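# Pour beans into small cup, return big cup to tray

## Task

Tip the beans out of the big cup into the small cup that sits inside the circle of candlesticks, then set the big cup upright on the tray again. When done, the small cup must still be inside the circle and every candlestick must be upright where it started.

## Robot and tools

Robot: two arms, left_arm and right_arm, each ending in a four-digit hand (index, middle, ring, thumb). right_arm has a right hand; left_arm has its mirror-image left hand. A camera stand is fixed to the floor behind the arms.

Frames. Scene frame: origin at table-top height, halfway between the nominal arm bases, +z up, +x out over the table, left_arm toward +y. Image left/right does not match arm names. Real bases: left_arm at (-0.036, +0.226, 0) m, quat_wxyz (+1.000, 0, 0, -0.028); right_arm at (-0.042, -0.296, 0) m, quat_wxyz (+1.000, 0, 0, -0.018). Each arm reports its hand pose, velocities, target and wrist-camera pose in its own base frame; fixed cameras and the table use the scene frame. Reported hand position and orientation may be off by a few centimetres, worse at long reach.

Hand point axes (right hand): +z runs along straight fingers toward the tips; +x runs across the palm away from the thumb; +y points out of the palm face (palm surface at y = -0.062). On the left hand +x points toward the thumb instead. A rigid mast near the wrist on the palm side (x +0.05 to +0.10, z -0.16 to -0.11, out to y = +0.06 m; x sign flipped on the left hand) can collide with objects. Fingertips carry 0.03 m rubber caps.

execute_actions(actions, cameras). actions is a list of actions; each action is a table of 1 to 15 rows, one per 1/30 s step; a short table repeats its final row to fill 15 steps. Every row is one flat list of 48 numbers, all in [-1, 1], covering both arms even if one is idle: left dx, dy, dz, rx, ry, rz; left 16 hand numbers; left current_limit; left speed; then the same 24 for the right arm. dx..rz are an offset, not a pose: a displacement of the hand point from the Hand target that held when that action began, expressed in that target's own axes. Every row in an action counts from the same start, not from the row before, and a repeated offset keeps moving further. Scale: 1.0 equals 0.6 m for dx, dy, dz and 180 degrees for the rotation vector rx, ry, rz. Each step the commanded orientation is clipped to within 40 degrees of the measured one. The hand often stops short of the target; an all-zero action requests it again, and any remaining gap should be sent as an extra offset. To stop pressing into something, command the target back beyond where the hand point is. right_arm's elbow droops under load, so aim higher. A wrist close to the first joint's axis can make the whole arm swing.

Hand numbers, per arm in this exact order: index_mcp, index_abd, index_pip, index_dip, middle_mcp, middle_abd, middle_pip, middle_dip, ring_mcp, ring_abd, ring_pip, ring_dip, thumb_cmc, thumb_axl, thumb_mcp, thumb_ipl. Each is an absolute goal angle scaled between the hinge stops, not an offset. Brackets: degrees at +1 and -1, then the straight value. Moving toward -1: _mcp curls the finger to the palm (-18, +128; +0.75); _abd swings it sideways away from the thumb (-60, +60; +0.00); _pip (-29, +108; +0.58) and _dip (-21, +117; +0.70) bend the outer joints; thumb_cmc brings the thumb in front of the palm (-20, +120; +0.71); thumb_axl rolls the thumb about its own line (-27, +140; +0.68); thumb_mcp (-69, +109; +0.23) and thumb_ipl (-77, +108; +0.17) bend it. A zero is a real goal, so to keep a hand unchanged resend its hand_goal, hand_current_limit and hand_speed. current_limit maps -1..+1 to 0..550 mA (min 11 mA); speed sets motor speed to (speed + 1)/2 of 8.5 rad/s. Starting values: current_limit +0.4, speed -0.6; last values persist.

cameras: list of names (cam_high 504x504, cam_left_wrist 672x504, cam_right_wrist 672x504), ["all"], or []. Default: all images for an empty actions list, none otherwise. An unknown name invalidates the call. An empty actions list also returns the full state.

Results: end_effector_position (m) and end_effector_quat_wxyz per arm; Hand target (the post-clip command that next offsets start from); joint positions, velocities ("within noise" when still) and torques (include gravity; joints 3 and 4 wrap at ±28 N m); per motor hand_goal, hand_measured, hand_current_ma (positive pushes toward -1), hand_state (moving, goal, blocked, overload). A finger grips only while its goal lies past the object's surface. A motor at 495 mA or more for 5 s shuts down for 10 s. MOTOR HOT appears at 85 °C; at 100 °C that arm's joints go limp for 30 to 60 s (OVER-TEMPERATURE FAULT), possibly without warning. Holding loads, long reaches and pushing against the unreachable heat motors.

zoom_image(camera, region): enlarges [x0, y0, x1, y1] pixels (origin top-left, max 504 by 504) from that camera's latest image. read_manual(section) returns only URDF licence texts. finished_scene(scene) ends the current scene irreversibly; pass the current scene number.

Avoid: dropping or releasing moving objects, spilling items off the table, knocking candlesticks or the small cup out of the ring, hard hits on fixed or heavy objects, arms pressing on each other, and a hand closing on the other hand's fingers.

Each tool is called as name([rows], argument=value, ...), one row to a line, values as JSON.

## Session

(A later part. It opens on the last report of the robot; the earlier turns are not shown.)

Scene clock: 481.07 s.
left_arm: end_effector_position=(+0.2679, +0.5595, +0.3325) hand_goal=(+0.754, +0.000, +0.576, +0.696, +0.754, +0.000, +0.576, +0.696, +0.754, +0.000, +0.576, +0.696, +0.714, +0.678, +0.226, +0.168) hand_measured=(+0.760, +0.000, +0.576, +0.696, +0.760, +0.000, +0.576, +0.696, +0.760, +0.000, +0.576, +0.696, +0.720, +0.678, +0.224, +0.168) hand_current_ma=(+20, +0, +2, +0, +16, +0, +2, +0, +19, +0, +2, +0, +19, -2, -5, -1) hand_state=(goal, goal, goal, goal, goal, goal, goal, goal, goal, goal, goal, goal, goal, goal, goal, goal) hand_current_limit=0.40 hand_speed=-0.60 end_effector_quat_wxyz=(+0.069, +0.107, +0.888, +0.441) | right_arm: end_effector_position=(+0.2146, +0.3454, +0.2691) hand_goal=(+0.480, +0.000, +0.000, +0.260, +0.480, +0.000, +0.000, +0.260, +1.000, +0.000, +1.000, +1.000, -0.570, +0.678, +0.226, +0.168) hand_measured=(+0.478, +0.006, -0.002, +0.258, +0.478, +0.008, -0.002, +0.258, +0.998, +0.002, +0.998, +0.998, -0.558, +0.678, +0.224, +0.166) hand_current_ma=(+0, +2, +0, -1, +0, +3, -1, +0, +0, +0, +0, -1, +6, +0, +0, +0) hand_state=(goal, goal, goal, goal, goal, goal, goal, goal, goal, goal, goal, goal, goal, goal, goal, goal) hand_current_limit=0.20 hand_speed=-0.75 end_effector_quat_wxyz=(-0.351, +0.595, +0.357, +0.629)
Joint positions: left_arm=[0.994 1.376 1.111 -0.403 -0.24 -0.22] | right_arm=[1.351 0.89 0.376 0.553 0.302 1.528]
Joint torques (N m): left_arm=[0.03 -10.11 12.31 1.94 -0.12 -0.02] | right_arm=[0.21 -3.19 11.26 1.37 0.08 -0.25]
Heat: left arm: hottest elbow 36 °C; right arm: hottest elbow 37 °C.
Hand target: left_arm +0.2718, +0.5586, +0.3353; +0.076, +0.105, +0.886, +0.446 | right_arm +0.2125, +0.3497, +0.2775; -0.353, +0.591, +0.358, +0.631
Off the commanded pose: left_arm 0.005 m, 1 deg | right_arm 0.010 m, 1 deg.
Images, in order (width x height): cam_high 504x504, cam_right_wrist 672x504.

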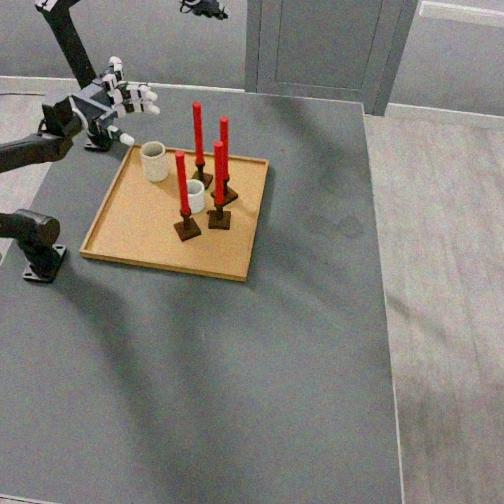

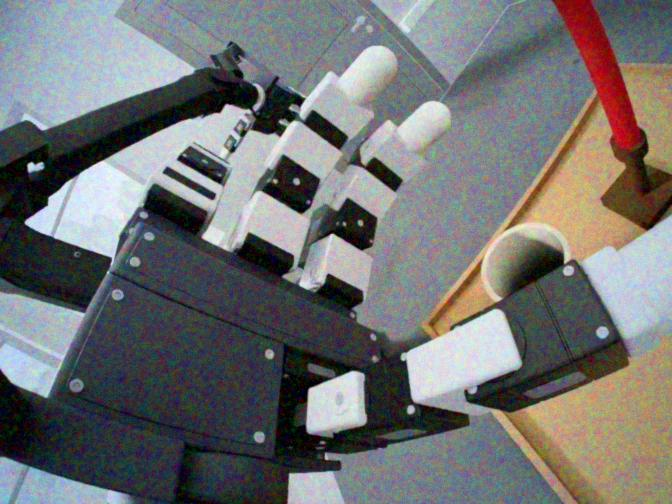

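execute_actions([
  [[0,0,0,0,0,0,0.754,0,0.576,0.696,0.754,0,0.576,0.696,0.754,0,0.576,0.696,0.714,0.678,0.226,0.168,0.4,-0.6,0.03,0.03,0,0,0,0,0.6,0,0.4,0.5,0.6,0,0.4,0.5,0.9,0,0.7,0.8,0.3,0.678,0.226,0.168,0.2,-0.5]],
  [[0,0,0,0,0,0,0.754,0,0.576,0.696,0.754,0,0.576,0.696,0.754,0,0.576,0.696,0.714,0.678,0.226,0.168,0.4,-0.6,0.02,0.03,0,0,0,0,0.754,0,0.576,0.696,0.754,0,0.576,0.696,0.754,0,0.576,0.696,0.714,0.678,0.226,0.168,0.2,-0.5]],
], cameras=["cam_high","cam_right_wrist"])

Scene clock: 484.13 s.
left_arm: end_effector_position=(+0.2679, +0.5595, +0.3325) hand_goal=(+0.754, +0.000, +0.576, +0.696, +0.754, +0.000, +0.576, +0.696, +0.754, +0.000, +0.576, +0.696, +0.714, +0.678, +0.226, +0.168) hand_measured=(+0.760, +0.000, +0.576, +0.696, +0.760, +0.000, +0.576, +0.696, +0.760, +0.000, +0.576, +0.696, +0.720, +0.678, +0.224, +0.168) hand_current_ma=(+20, +0, +2, +0, +16, +0, +2, +0, +19, +0, +2, +0, +19, -2, -5, -1) hand_state=(goal, goal, goal, goal, goal, goal, goal, goal, goal, goal, goal, goal, goal, goal, goal, goal) hand_current_limit=0.40 hand_speed=-0.60 end_effector_quat_wxyz=(+0.069, +0.107, +0.888, +0.441) | right_arm: end_effector_position=(+0.2357, +0.3232, +0.2721) hand_goal=(+0.754, +0.000, +0.576, +0.696, +0.754, +0.000, +0.576, +0.696, +0.754, +0.000, +0.576, +0.696, +0.714, +0.678, +0.226, +0.168) hand_measured=(+0.752, +0.006, +0.574, +0.694, +0.752, +0.008, +0.574, +0.694, +0.756, +0.002, +0.578, +0.698, +0.712, +0.678, +0.224, +0.166) hand_current_ma=(+0, +2, -1, -1, +0, +3, -1, +0, +0, +0, +1, +1, -1, +0, +0, +0) hand_state=(goal, goal, goal, goal, goal, goal, goal, goal, goal, goal, goal, goal, goal, goal, goal, goal) hand_current_limit=0.20 hand_speed=-0.50 end_effector_quat_wxyz=(-0.342, +0.605, +0.374, +0.614)
Joint positions: left_arm=[0.994 1.376 1.111 -0.403 -0.24 -0.22] | right_arm=[1.231 0.787 0.376 0.399 0.17 1.527]
Joint torques (N m): left_arm=[0.03 -10.34 12.3 1.99 -0.13 -0.03] | right_arm=[-1.14 -2.84 15.3 1.44 -0.12 -0.06]
Heat: left arm: hottest elbow 36 °C; right arm: hottest elbow 37 °C.
Hand target: left_arm +0.2718, +0.5586, +0.3353; +0.076, +0.105, +0.886, +0.446 | right_arm +0.2422, +0.3313, +0.3087; -0.353, +0.591, +0.358, +0.631
Off the commanded pose: left_arm 0.005 m, 1 deg | right_arm 0.038 m, 3 deg.
Images, in order (width x height): cam_high 504x504, cam_right_wrist 672x504.

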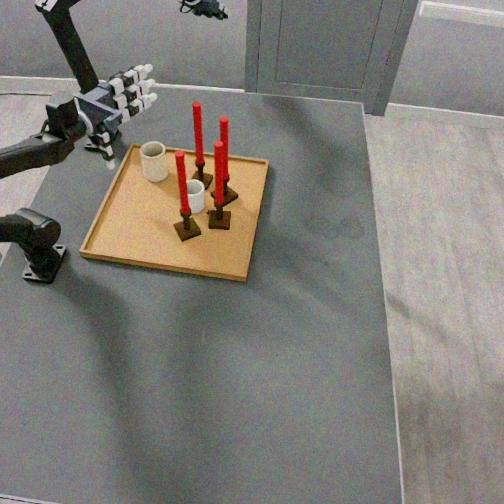

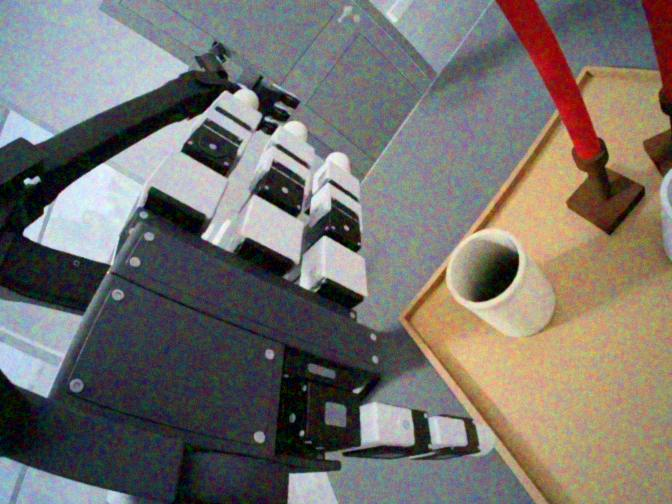

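zoom_image(camera="cam_right_wrist", region=[430, 210, 570, 350])

Scaled by 3.600 from the camera's 672x504 image, which has a finer 960x720 frame.

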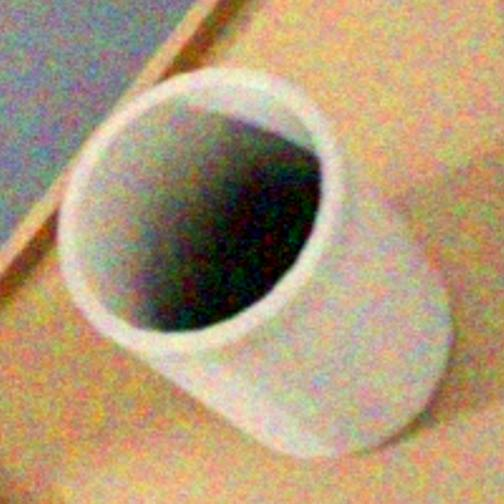

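execute_actions([
  [[0,0,0,0,0,0,0.754,0,0.576,0.696,0.754,0,0.576,0.696,0.754,0,0.576,0.696,0.714,0.678,0.226,0.168,0.4,-0.6,0.08,0,0.02,0,0,0,0.754,0,0.576,0.696,0.754,0,0.576,0.696,0.754,0,0.576,0.696,0.714,0.678,0.226,0.168,0.2,-0.5]],
  [[0,0,0,0,0,0,0.754,0,0.576,0.696,0.754,0,0.576,0.696,0.754,0,0.576,0.696,0.714,0.678,0.226,0.168,0.4,-0.6,0.03,0,0.07,0,0,0,0.754,0,0.576,0.696,0.754,0,0.576,0.696,0.754,0,0.576,0.696,0.714,0.678,0.226,0.168,0.2,-0.5]],
  [[0,0,0,0,0,0,0.754,0,0.576,0.696,0.754,0,0.576,0.696,0.754,0,0.576,0.696,0.714,0.678,0.226,0.168,0.4,-0.6,0,0,0.06,0,0,0,0.754,0,0.576,0.696,0.754,0,0.576,0.696,0.754,0,0.576,0.696,0.714,0.678,0.226,0.168,0.2,-0.5]],
], cameras=["cam_right_wrist"])

Scene clock: 489.63 s.
left_arm: end_effector_position=(+0.2679, +0.5595, +0.3325) hand_goal=(+0.754, +0.000, +0.576, +0.696, +0.754, +0.000, +0.576, +0.696, +0.754, +0.000, +0.576, +0.696, +0.714, +0.678, +0.226, +0.168) hand_measured=(+0.760, +0.000, +0.576, +0.696, +0.760, +0.000, +0.576, +0.696, +0.760, +0.000, +0.576, +0.696, +0.720, +0.678, +0.224, +0.168) hand_current_ma=(+20, +0, +2, +0, +16, +0, +2, +0, +19, +0, +2, +0, +19, -2, -5, -1) hand_state=(goal, goal, goal, goal, goal, goal, goal, goal, goal, goal, goal, goal, goal, goal, goal, goal) hand_current_limit=0.40 hand_speed=-0.60 end_effector_quat_wxyz=(+0.069, +0.107, +0.888, +0.441) | right_arm: end_effector_position=(+0.2725, +0.3953, +0.3360) hand_goal=(+0.754, +0.000, +0.576, +0.696, +0.754, +0.000, +0.576, +0.696, +0.754, +0.000, +0.576, +0.696, +0.714, +0.678, +0.226, +0.168) hand_measured=(+0.752, +0.006, +0.574, +0.694, +0.752, +0.008, +0.574, +0.694, +0.756, +0.002, +0.578, +0.698, +0.712, +0.678, +0.224, +0.166) hand_current_ma=(+0, +2, -1, -1, +0, +3, -1, +0, +0, +0, +1, +1, +0, +0, +0, +0) hand_state=(goal, goal, goal, goal, goal, goal, goal, goal, goal, goal, goal, goal, goal, goal, goal, goal) hand_current_limit=0.20 hand_speed=-0.50 end_effector_quat_wxyz=(-0.338, +0.611, +0.379, +0.608)
Joint positions: left_arm=[0.994 1.376 1.111 -0.403 -0.24 -0.22] | right_arm=[1.195 0.992 0.668 0.29 0.133 1.527]
Joint torques (N m): left_arm=[0.09 -10.34 12.31 1.95 -0.14 -0.02] | right_arm=[-1.26 -4.31 16.36 2.65 -0.12 -0.03]
Heat: left arm: hottest elbow 36 °C; right arm: hottest elbow 37 °C.
Hand target: left_arm +0.2718, +0.5586, +0.3353; +0.076, +0.105, +0.886, +0.446 | right_arm +0.2830, +0.4081, +0.3785; -0.353, +0.591, +0.358, +0.631
Off the commanded pose: left_arm 0.005 m, 1 deg | right_arm 0.046 m, 5 deg.
Images, in order (width x height): cam_right_wrist 672x504.

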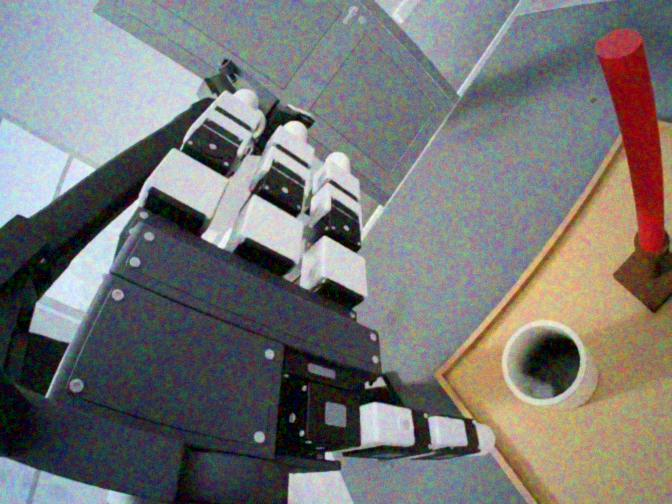

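zoom_image(camera="cam_right_wrist", region=[480, 300, 620, 430])

Scaled by 3.600 from the camera's 672x504 image, which has a finer 960x720 frame.

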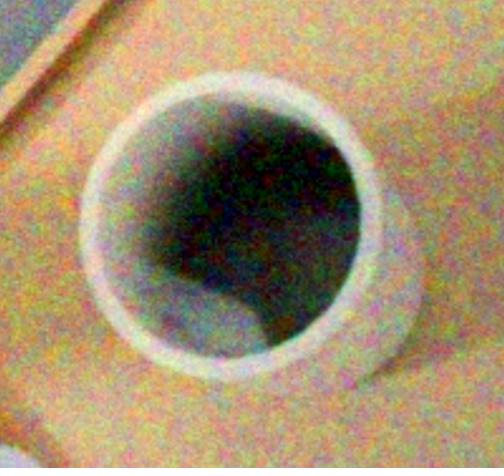

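execute_actions([
  [[0,0,0,0,0,0,0.754,0,0.576,0.696,0.754,0,0.576,0.696,0.754,0,0.576,0.696,0.714,0.678,0.226,0.168,0.4,-0.6,0,-0.03,0.07,0,0,0,0.754,0,0.576,0.696,0.754,0,0.576,0.696,0.754,0,0.576,0.696,0.714,0.678,0.226,0.168,0.2,-0.5]],
], cameras=["cam_right_wrist"])

Scene clock: 492.27 s.
left_arm: end_effector_position=(+0.2679, +0.5595, +0.3325) hand_goal=(+0.754, +0.000, +0.576, +0.696, +0.754, +0.000, +0.576, +0.696, +0.754, +0.000, +0.576, +0.696, +0.714, +0.678, +0.226, +0.168) hand_measured=(+0.760, +0.000, +0.576, +0.696, +0.760, +0.000, +0.576, +0.696, +0.760, +0.000, +0.576, +0.696, +0.720, +0.678, +0.224, +0.168) hand_current_ma=(+20, +0, +2, +0, +16, +0, +2, +0, +19, +0, +2, +0, +19, -2, -5, -1) hand_state=(goal, goal, goal, goal, goal, goal, goal, goal, goal, goal, goal, goal, goal, goal, goal, goal) hand_current_limit=0.40 hand_speed=-0.60 end_effector_quat_wxyz=(+0.069, +0.107, +0.888, +0.441) | right_arm: end_effector_position=(+0.2840, +0.4355, +0.3398) hand_goal=(+0.754, +0.000, +0.576, +0.696, +0.754, +0.000, +0.576, +0.696, +0.754, +0.000, +0.576, +0.696, +0.714, +0.678, +0.226, +0.168) hand_measured=(+0.754, +0.006, +0.574, +0.694, +0.754, +0.008, +0.574, +0.694, +0.756, +0.002, +0.578, +0.698, +0.712, +0.678, +0.224, +0.166) hand_current_ma=(+0, +2, +0, -1, +0, +3, -1, +0, +0, +0, +1, +1, +0, +0, +0, +0) hand_state=(goal, goal, goal, goal, goal, goal, goal, goal, goal, goal, goal, goal, goal, goal, goal, goal) hand_current_limit=0.20 hand_speed=-0.50 end_effector_quat_wxyz=(-0.334, +0.612, +0.375, +0.610)
Joint positions: left_arm=[0.994 1.376 1.111 -0.403 -0.24 -0.22] | right_arm=[1.212 1.123 0.762 0.329 0.161 1.527]
Joint torques (N m): left_arm=[0.03 -10.11 12.33 1.92 -0.12 -0.02] | right_arm=[0.03 -5.83 16.31 2.63 0.05 -0.05]
Heat: left arm: hottest elbow 36 °C; right arm: hottest elbow 38 °C.
Hand target: left_arm +0.2718, +0.5586, +0.3353; +0.076, +0.105, +0.886, +0.446 | right_arm +0.2881, +0.4534, +0.3799; -0.353, +0.591, +0.358, +0.631
Off the commanded pose: left_arm 0.005 m, 1 deg | right_arm 0.044 m, 4 deg.
Images, in order (width x height): cam_right_wrist 672x504.

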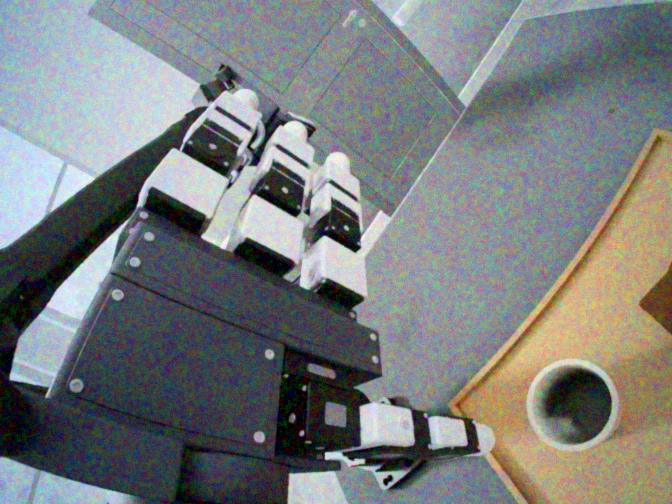

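zoom_image(camera="cam_right_wrist", region=[510, 345, 630, 465])

Scaled by 4.200 from the camera's 672x504 image, which has a finer 960x720 frame.

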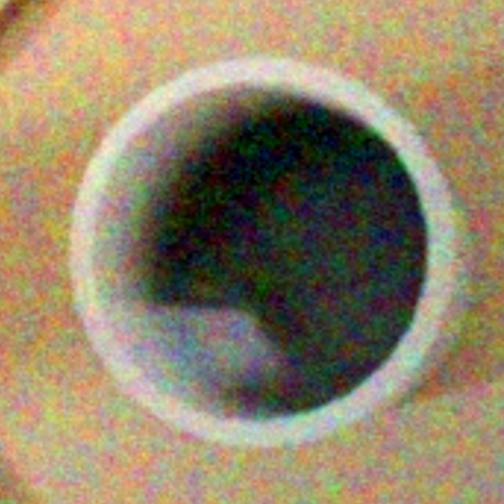

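execute_actions([
  [[0,0,0,0,0,0,0.754,0,0.576,0.696,0.754,0,0.576,0.696,0.754,0,0.576,0.696,0.714,0.678,0.226,0.168,0.4,-0.6,0.09,0,0.01,0,0,0,0.754,0,0.576,0.696,0.754,0,0.576,0.696,0.754,0,0.576,0.696,0.714,0.678,0.226,0.168,0.2,-0.5]],
  [[0,0,0,0,0,0,0.754,0,0.576,0.696,0.754,0,0.576,0.696,0.754,0,0.576,0.696,0.714,0.678,0.226,0.168,0.4,-0.6,0.09,0,0.02,0,0.03,0,0.754,0,0.576,0.696,0.754,0,0.576,0.696,0.754,0,0.576,0.696,0.714,0.678,0.226,0.168,0.2,-0.5]],
], cameras=["cam_right_wrist"])

Scene clock: 499.70 s.
left_arm: end_effector_position=(+0.2679, +0.5595, +0.3325) hand_goal=(+0.754, +0.000, +0.576, +0.696, +0.754, +0.000, +0.576, +0.696, +0.754, +0.000, +0.576, +0.696, +0.714, +0.678, +0.226, +0.168) hand_measured=(+0.760, +0.000, +0.576, +0.696, +0.760, +0.000, +0.576, +0.696, +0.760, +0.000, +0.576, +0.696, +0.720, +0.678, +0.224, +0.168) hand_current_ma=(+20, +0, +2, +0, +16, +0, +2, +0, +19, +0, +2, +0, +19, -2, -5, -1) hand_state=(goal, goal, goal, goal, goal, goal, goal, goal, goal, goal, goal, goal, goal, goal, goal, goal) hand_current_limit=0.40 hand_speed=-0.60 end_effector_quat_wxyz=(+0.069, +0.107, +0.888, +0.441) | right_arm: end_effector_position=(+0.2904, +0.4544, +0.4526) hand_goal=(+0.754, +0.000, +0.576, +0.696, +0.754, +0.000, +0.576, +0.696, +0.754, +0.000, +0.576, +0.696, +0.714, +0.678, +0.226, +0.168) hand_measured=(+0.754, +0.006, +0.574, +0.694, +0.754, +0.008, +0.574, +0.694, +0.756, +0.002, +0.578, +0.698, +0.712, +0.678, +0.224, +0.166) hand_current_ma=(+0, +2, +0, -1, +0, +3, -1, +0, +0, +0, +1, +1, +0, +0, +0, +0) hand_state=(goal, goal, goal, goal, goal, goal, goal, goal, goal, goal, goal, goal, goal, goal, goal, goal) hand_current_limit=0.20 hand_speed=-0.50 end_effector_quat_wxyz=(-0.358, +0.579, +0.349, +0.644)
Joint positions: left_arm=[0.994 1.376 1.111 -0.403 -0.24 -0.22] | right_arm=[1.214 1.115 0.986 0.216 0.163 1.522]
Joint torques (N m): left_arm=[0.09 -10.17 12.33 1.92 -0.12 -0.02] | right_arm=[0.03 -6.18 16.64 2 -0.14 -0.16]
Heat: left arm: hottest elbow 36 °C; right arm: hottest elbow 39 °C.
Hand target: left_arm +0.2718, +0.5586, +0.3353; +0.076, +0.105, +0.886, +0.446 | right_arm +0.2913, +0.4667, +0.4884; -0.369, +0.561, +0.341, +0.658
Off the commanded pose: left_arm 0.005 m, 1 deg | right_arm 0.038 m, 3 deg.
Images, in order (width x height): cam_right_wrist 672x504.

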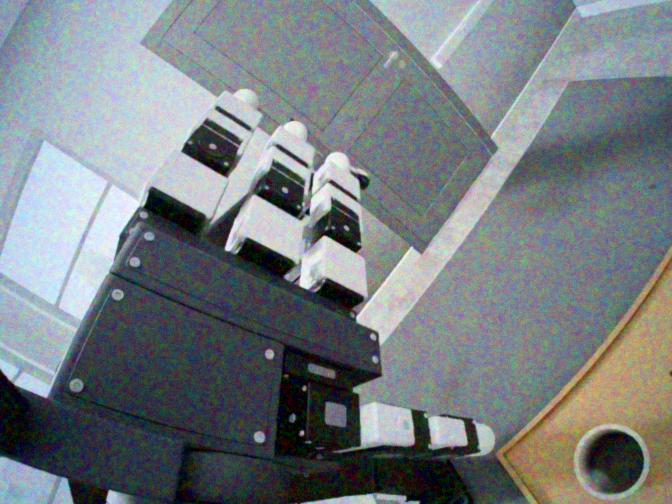

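zoom_image(camera="cam_right_wrist", region=[565, 410, 661, 504])

Scaled by 5.250 from the camera's 672x504 image, which has a finer 960x720 frame.

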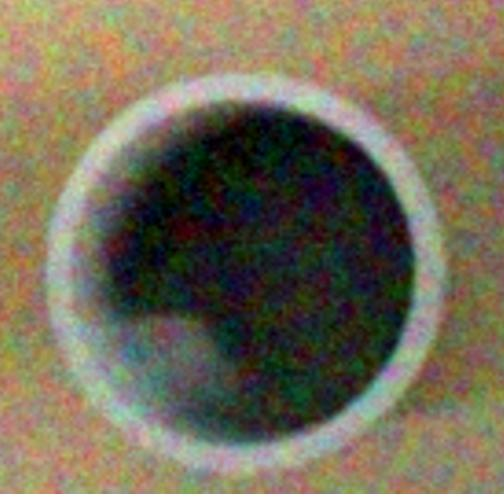

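execute_actions([
  [[0,0,0,0,0,0,0.754,0,0.576,0.696,0.754,0,0.576,0.696,0.754,0,0.576,0.696,0.714,0.678,0.226,0.168,0.4,-0.6,-0.09,0,-0.01,0,0,0,0.754,0,0.576,0.696,0.754,0,0.576,0.696,0.754,0,0.576,0.696,0.714,0.678,0.226,0.168,0.2,-0.5]],
  [[0,0,0,0,0,0,0.754,0,0.576,0.696,0.754,0,0.576,0.696,0.754,0,0.576,0.696,0.714,0.678,0.226,0.168,0.4,-0.6,-0.09,0,-0.01,0,0,0,0.754,0,0.576,0.696,0.754,0,0.576,0.696,0.754,0,0.576,0.696,0.714,0.678,0.226,0.168,0.2,-0.5]],
], cameras=["cam_right_wrist"])

Scene clock: 508.47 s.
left_arm: end_effector_position=(+0.2679, +0.5595, +0.3325) hand_goal=(+0.754, +0.000, +0.576, +0.696, +0.754, +0.000, +0.576, +0.696, +0.754, +0.000, +0.576, +0.696, +0.714, +0.678, +0.226, +0.168) hand_measured=(+0.760, +0.000, +0.576, +0.696, +0.760, +0.000, +0.576, +0.696, +0.760, +0.000, +0.576, +0.696, +0.720, +0.678, +0.224, +0.168) hand_current_ma=(+20, +0, +2, +0, +16, +0, +2, +0, +19, +0, +2, +0, +19, -2, -5, -1) hand_state=(goal, goal, goal, goal, goal, goal, goal, goal, goal, goal, goal, goal, goal, goal, goal, goal) hand_current_limit=0.40 hand_speed=-0.60 end_effector_quat_wxyz=(+0.069, +0.107, +0.888, +0.441) | right_arm: end_effector_position=(+0.2935, +0.4681, +0.3829) hand_goal=(+0.754, +0.000, +0.576, +0.696, +0.754, +0.000, +0.576, +0.696, +0.754, +0.000, +0.576, +0.696, +0.714, +0.678, +0.226, +0.168) hand_measured=(+0.754, +0.006, +0.574, +0.694, +0.754, +0.008, +0.574, +0.694, +0.756, +0.002, +0.578, +0.698, +0.712, +0.678, +0.224, +0.166) hand_current_ma=(+0, +2, +0, -1, +0, +3, -1, +0, +0, +0, +1, +1, +0, +0, +0, +0) hand_state=(goal, goal, goal, goal, goal, goal, goal, goal, goal, goal, goal, goal, goal, goal, goal, goal) hand_current_limit=0.20 hand_speed=-0.50 end_effector_quat_wxyz=(-0.372, +0.563, +0.341, +0.654)
Joint positions: left_arm=[0.994 1.376 1.111 -0.403 -0.24 -0.22] | right_arm=[1.214 1.211 0.839 0.506 0.152 1.522]
Joint torques (N m): left_arm=[0.15 -10.11 12.29 1.94 -0.13 -0.02] | right_arm=[-0.97 -7.82 9.87 2.63 -0.17 -0.14]
Heat: left arm: hottest elbow 36 °C; right arm: hottest elbow 40 °C.
Hand target: left_arm +0.2718, +0.5586, +0.3353; +0.076, +0.105, +0.886, +0.446 | right_arm +0.2962, +0.4675, +0.3799; -0.369, +0.561, +0.341, +0.658
Off the commanded pose: left_arm 0.005 m, 1 deg | right_arm 0.004 m, 1 deg.
Images, in order (width x height): cam_right_wrist 672x504.

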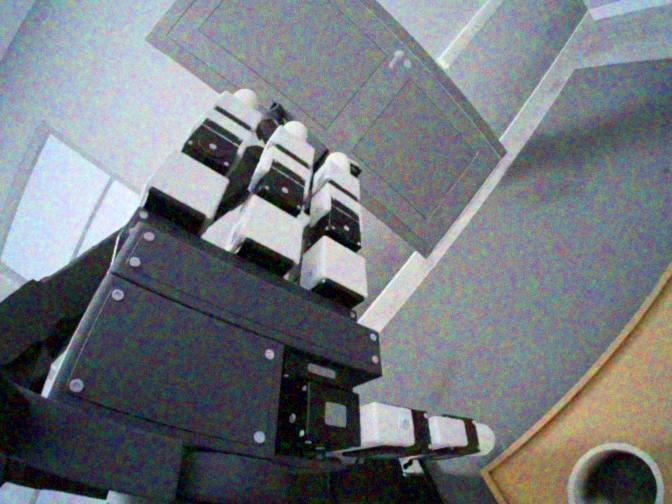

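execute_actions([
  [[0,0,0,0,0,0,0.754,0,0.576,0.696,0.754,0,0.576,0.696,0.754,0,0.576,0.696,0.714,0.678,0.226,0.168,0.4,-0.6,-0.07,-0.031,-0.036,0,0,0,0.754,0,0.576,0.696,0.754,0,0.576,0.696,0.754,0,0.576,0.696,0.714,0.678,0.226,0.168,0.2,-0.5]],
  [[0,0,0,0,0,0,0.754,0,0.576,0.696,0.754,0,0.576,0.696,0.754,0,0.576,0.696,0.714,0.678,0.226,0.168,0.4,-0.6,-0.07,-0.031,-0.036,0,0,0,0.754,0,0.576,0.696,0.754,0,0.576,0.696,0.754,0,0.576,0.696,0.714,0.678,0.226,0.168,0.2,-0.5]],
], cameras=["cam_right_wrist"])

Scene clock: 510.83 s.
left_arm: end_effector_position=(+0.2679, +0.5595, +0.3325) hand_goal=(+0.754, +0.000, +0.576, +0.696, +0.754, +0.000, +0.576, +0.696, +0.754, +0.000, +0.576, +0.696, +0.714, +0.678, +0.226, +0.168) hand_measured=(+0.760, +0.000, +0.576, +0.696, +0.760, +0.000, +0.576, +0.696, +0.760, +0.000, +0.576, +0.696, +0.720, +0.678, +0.224, +0.168) hand_current_ma=(+20, +0, +2, +0, +16, +0, +2, +0, +19, +0, +2, +0, +19, -2, -5, -1) hand_state=(goal, goal, goal, goal, goal, goal, goal, goal, goal, goal, goal, goal, goal, goal, goal, goal) hand_current_limit=0.40 hand_speed=-0.60 end_effector_quat_wxyz=(+0.069, +0.107, +0.888, +0.441) | right_arm: end_effector_position=(+0.2538, +0.4566, +0.2940) hand_goal=(+0.754, +0.000, +0.576, +0.696, +0.754, +0.000, +0.576, +0.696, +0.754, +0.000, +0.576, +0.696, +0.714, +0.678, +0.226, +0.168) hand_measured=(+0.754, +0.006, +0.574, +0.694, +0.754, +0.008, +0.574, +0.694, +0.754, +0.002, +0.578, +0.698, +0.712, +0.678, +0.224, +0.166) hand_current_ma=(+0, +2, +0, -1, +0, +3, +0, +0, +0, +0, +0, +1, +0, +0, +0, +0) hand_state=(goal, goal, goal, goal, goal, goal, goal, goal, goal, goal, goal, goal, goal, goal, goal, goal) hand_current_limit=0.20 hand_speed=-0.50 end_effector_quat_wxyz=(-0.371, +0.563, +0.338, +0.656)
Joint positions: left_arm=[0.994 1.376 1.111 -0.403 -0.24 -0.22] | right_arm=[1.31 1.293 0.636 0.798 0.253 1.509]
Joint torques (N m): left_arm=[0.09 -10.23 12.36 1.96 -0.14 -0.02] | right_arm=[0.09 -7.3 8.53 2.63 0.04 -0.14]
Heat: left arm: hottest elbow 36 °C; right arm: hottest elbow 40 °C.
Hand target: left_arm +0.2718, +0.5586, +0.3353; +0.076, +0.105, +0.886, +0.446 | right_arm +0.2511, +0.4573, +0.2893; -0.369, +0.561, +0.341, +0.658
Off the commanded pose: left_arm 0.005 m, 1 deg | right_arm 0.005 m, 1 deg.
Images, in order (width x height): cam_right_wrist 672x504.

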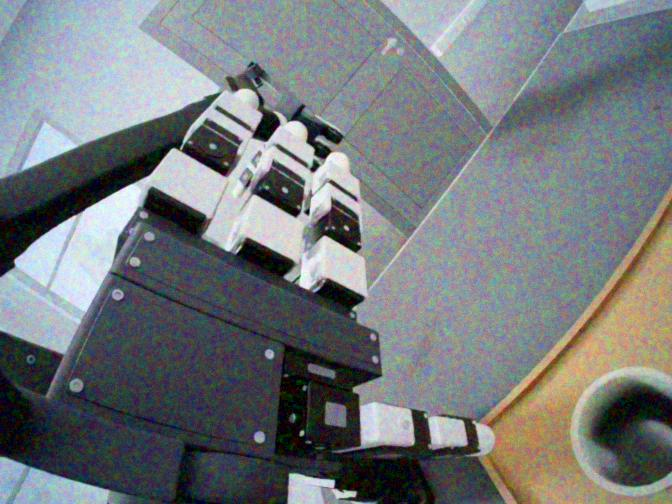

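zoom_image(camera="cam_right_wrist", region=[552, 354, 672, 504])

Scaled by 3.360 from the camera's 672x504 image, which has a finer 960x720 frame.

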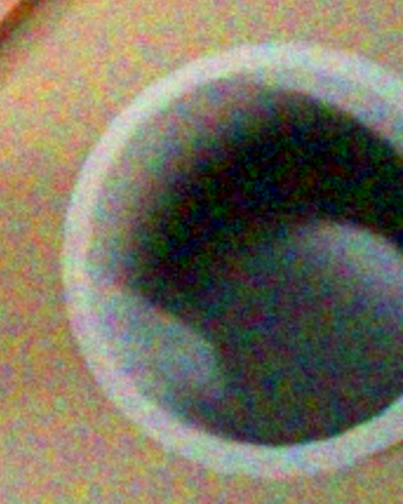

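execute_actions([
  [[0,0,0,0,0,0,0.754,0,0.576,0.696,0.754,0,0.576,0.696,0.754,0,0.576,0.696,0.714,0.678,0.226,0.168,0.4,-0.6,-0.01,0.035,-0.045,0,0,0,0.754,0,0.576,0.696,0.754,0,0.576,0.696,0.754,0,0.576,0.696,0.714,0.678,0.226,0.168,0.2,-0.5]],
], cameras=["cam_right_wrist"])

zoom_image(camera="cam_right_wrist", region=[532, 334, 672, 484])

Scene clock: 513.07 s.
left_arm: end_effector_position=(+0.2679, +0.5595, +0.3325) hand_goal=(+0.754, +0.000, +0.576, +0.696, +0.754, +0.000, +0.576, +0.696, +0.754, +0.000, +0.576, +0.696, +0.714, +0.678, +0.226, +0.168) hand_measured=(+0.760, +0.000, +0.576, +0.696, +0.760, +0.000, +0.576, +0.696, +0.760, +0.000, +0.576, +0.696, +0.720, +0.678, +0.224, +0.168) hand_current_ma=(+20, +0, +2, +0, +16, +0, +2, +0, +19, +0, +2, +0, +19, -2, -5, -1) hand_state=(goal, goal, goal, goal, goal, goal, goal, goal, goal, goal, goal, goal, goal, goal, goal, goal) hand_current_limit=0.40 hand_speed=-0.60 end_effector_quat_wxyz=(+0.069, +0.107, +0.888, +0.441) | right_arm: end_effector_position=(+0.2556, +0.4310, +0.2755) hand_goal=(+0.754, +0.000, +0.576, +0.696, +0.754, +0.000, +0.576, +0.696, +0.754, +0.000, +0.576, +0.696, +0.714, +0.678, +0.226, +0.168) hand_measured=(+0.754, +0.006, +0.574, +0.694, +0.754, +0.008, +0.574, +0.694, +0.754, +0.002, +0.578, +0.698, +0.712, +0.678, +0.224, +0.166) hand_current_ma=(+0, +2, +0, -1, +0, +3, +0, +0, +0, +0, +0, +1, +0, +0, +0, +0) hand_state=(goal, goal, goal, goal, goal, goal, goal, goal, goal, goal, goal, goal, goal, goal, goal, goal) hand_current_limit=0.20 hand_speed=-0.50 end_effector_quat_wxyz=(-0.367, +0.566, +0.347, +0.651)
Joint positions: left_arm=[0.994 1.376 1.111 -0.403 -0.24 -0.22] | right_arm=[1.281 1.252 0.554 0.819 0.216 1.509]
Joint torques (N m): left_arm=[0.15 -10.17 12.34 1.91 -0.12 -0.02] | right_arm=[-1.03 -8.59 8.18 2.58 -0.18 -0.09]
Heat: left arm: hottest elbow 36 °C; right arm: hottest elbow 40 °C.
Hand target: left_arm +0.2718, +0.5586, +0.3353; +0.076, +0.105, +0.886, +0.446 | right_arm +0.2570, +0.4243, +0.2806; -0.369, +0.560, +0.341, +0.658
Off the commanded pose: left_arm 0.005 m, 1 deg | right_arm 0.008 m, 1 deg.
Images, in order (width x height): cam_right_wrist 672x504.

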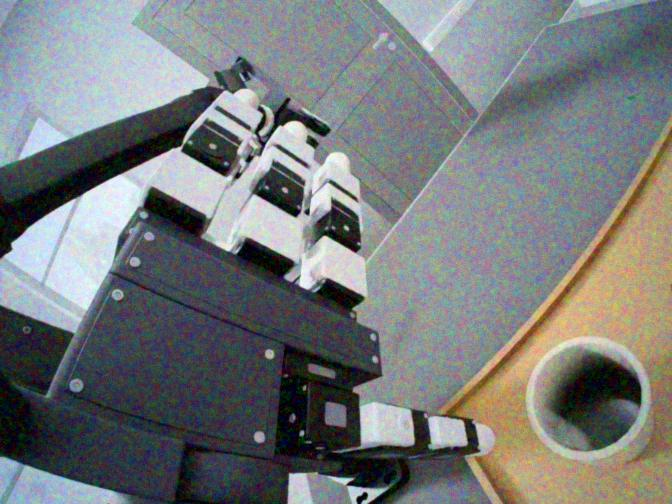

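Scaled by 3.360 from the camera's 672x504 image, which has a finer 960x720 frame.

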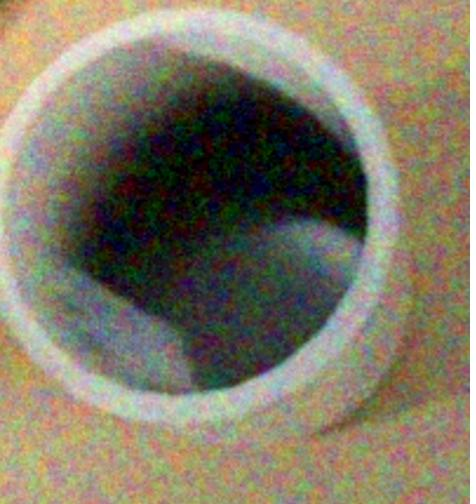

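execute_actions([
  [[0,0,0,0,0,0,0.754,0,0.576,0.696,0.754,0,0.576,0.696,0.754,0,0.576,0.696,0.714,0.678,0.226,0.168,0.4,-0.6,0.09,0,-0.03,0,0,0,0.754,0,0.576,0.696,0.754,0,0.576,0.696,0.754,0,0.576,0.696,0.714,0.678,0.226,0.168,0.2,-0.5]],
  [[0,0,0,0,0,0,0.754,0,0.576,0.696,0.754,0,0.576,0.696,0.754,0,0.576,0.696,0.714,0.678,0.226,0.168,0.4,-0.6,0.04,0,-0.1,0,0,0,0.754,0,0.576,0.696,0.754,0,0.576,0.696,0.754,0,0.576,0.696,0.714,0.678,0.226,0.168,0.2,-0.5]],
  [[0,0,0,0,0,0,0.754,0,0.576,0.696,0.754,0,0.576,0.696,0.754,0,0.576,0.696,0.714,0.678,0.226,0.168,0.4,-0.6,0,0,-0.1,0,0,0,0.754,0,0.576,0.696,0.754,0,0.576,0.696,0.754,0,0.576,0.696,0.714,0.678,0.226,0.168,0.2,-0.5]],
], cameras=["cam_high"])

Scene clock: 517.17 s.
left_arm: end_effector_position=(+0.2679, +0.5595, +0.3325) hand_goal=(+0.754, +0.000, +0.576, +0.696, +0.754, +0.000, +0.576, +0.696, +0.754, +0.000, +0.576, +0.696, +0.714, +0.678, +0.226, +0.168) hand_measured=(+0.760, +0.000, +0.576, +0.696, +0.760, +0.000, +0.576, +0.696, +0.760, +0.000, +0.576, +0.696, +0.720, +0.678, +0.224, +0.168) hand_current_ma=(+20, +0, +2, +0, +16, +0, +2, +0, +19, +0, +2, +0, +19, -2, -5, -1) hand_state=(goal, goal, goal, goal, goal, goal, goal, goal, goal, goal, goal, goal, goal, goal, goal, goal) hand_current_limit=0.40 hand_speed=-0.60 end_effector_quat_wxyz=(+0.069, +0.107, +0.888, +0.441) | right_arm: end_effector_position=(+0.1851, +0.2983, +0.3463) hand_goal=(+0.754, +0.000, +0.576, +0.696, +0.754, +0.000, +0.576, +0.696, +0.754, +0.000, +0.576, +0.696, +0.714, +0.678, +0.226, +0.168) hand_measured=(+0.754, +0.006, +0.574, +0.694, +0.754, +0.008, +0.574, +0.694, +0.754, +0.002, +0.578, +0.698, +0.712, +0.678, +0.226, +0.166) hand_current_ma=(+0, +2, +0, -1, +0, +3, +0, +0, +0, +0, +0, +1, +0, +0, +0, +0) hand_state=(goal, goal, goal, goal, goal, goal, goal, goal, goal, goal, goal, goal, goal, goal, goal, goal) hand_current_limit=0.20 hand_speed=-0.50 end_effector_quat_wxyz=(-0.375, +0.559, +0.332, +0.661)
Joint positions: left_arm=[0.994 1.376 1.111 -0.403 -0.24 -0.22] | right_arm=[1.446 0.576 0.402 0.343 0.389 1.486]
Joint torques (N m): left_arm=[-0.03 -10.11 12.34 1.95 -0.13 -0.03] | right_arm=[0.26 -0.79 9.72 1.44 0 -0.16]
Heat: left arm: hottest elbow 36 °C; right arm: hottest elbow 40 °C.
Hand target: left_arm +0.2718, +0.5586, +0.3353; +0.076, +0.105, +0.886, +0.446 | right_arm +0.1822, +0.2971, +0.3385; -0.370, +0.560, +0.341, +0.658
Off the commanded pose: left_arm 0.005 m, 1 deg | right_arm 0.008 m, 1 deg.
Images, in order (width x height): cam_high 504x504.

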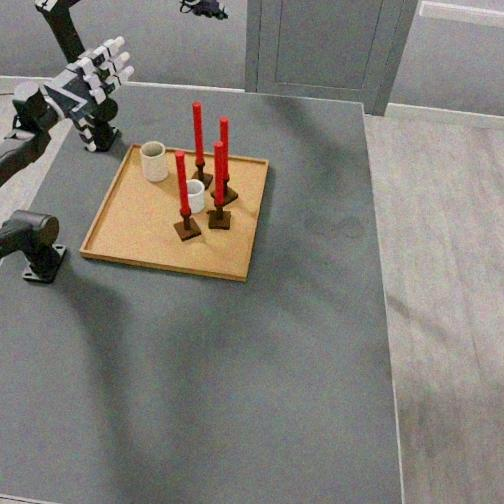

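finished_scene(scene=1)

The scene is finished: the task was done.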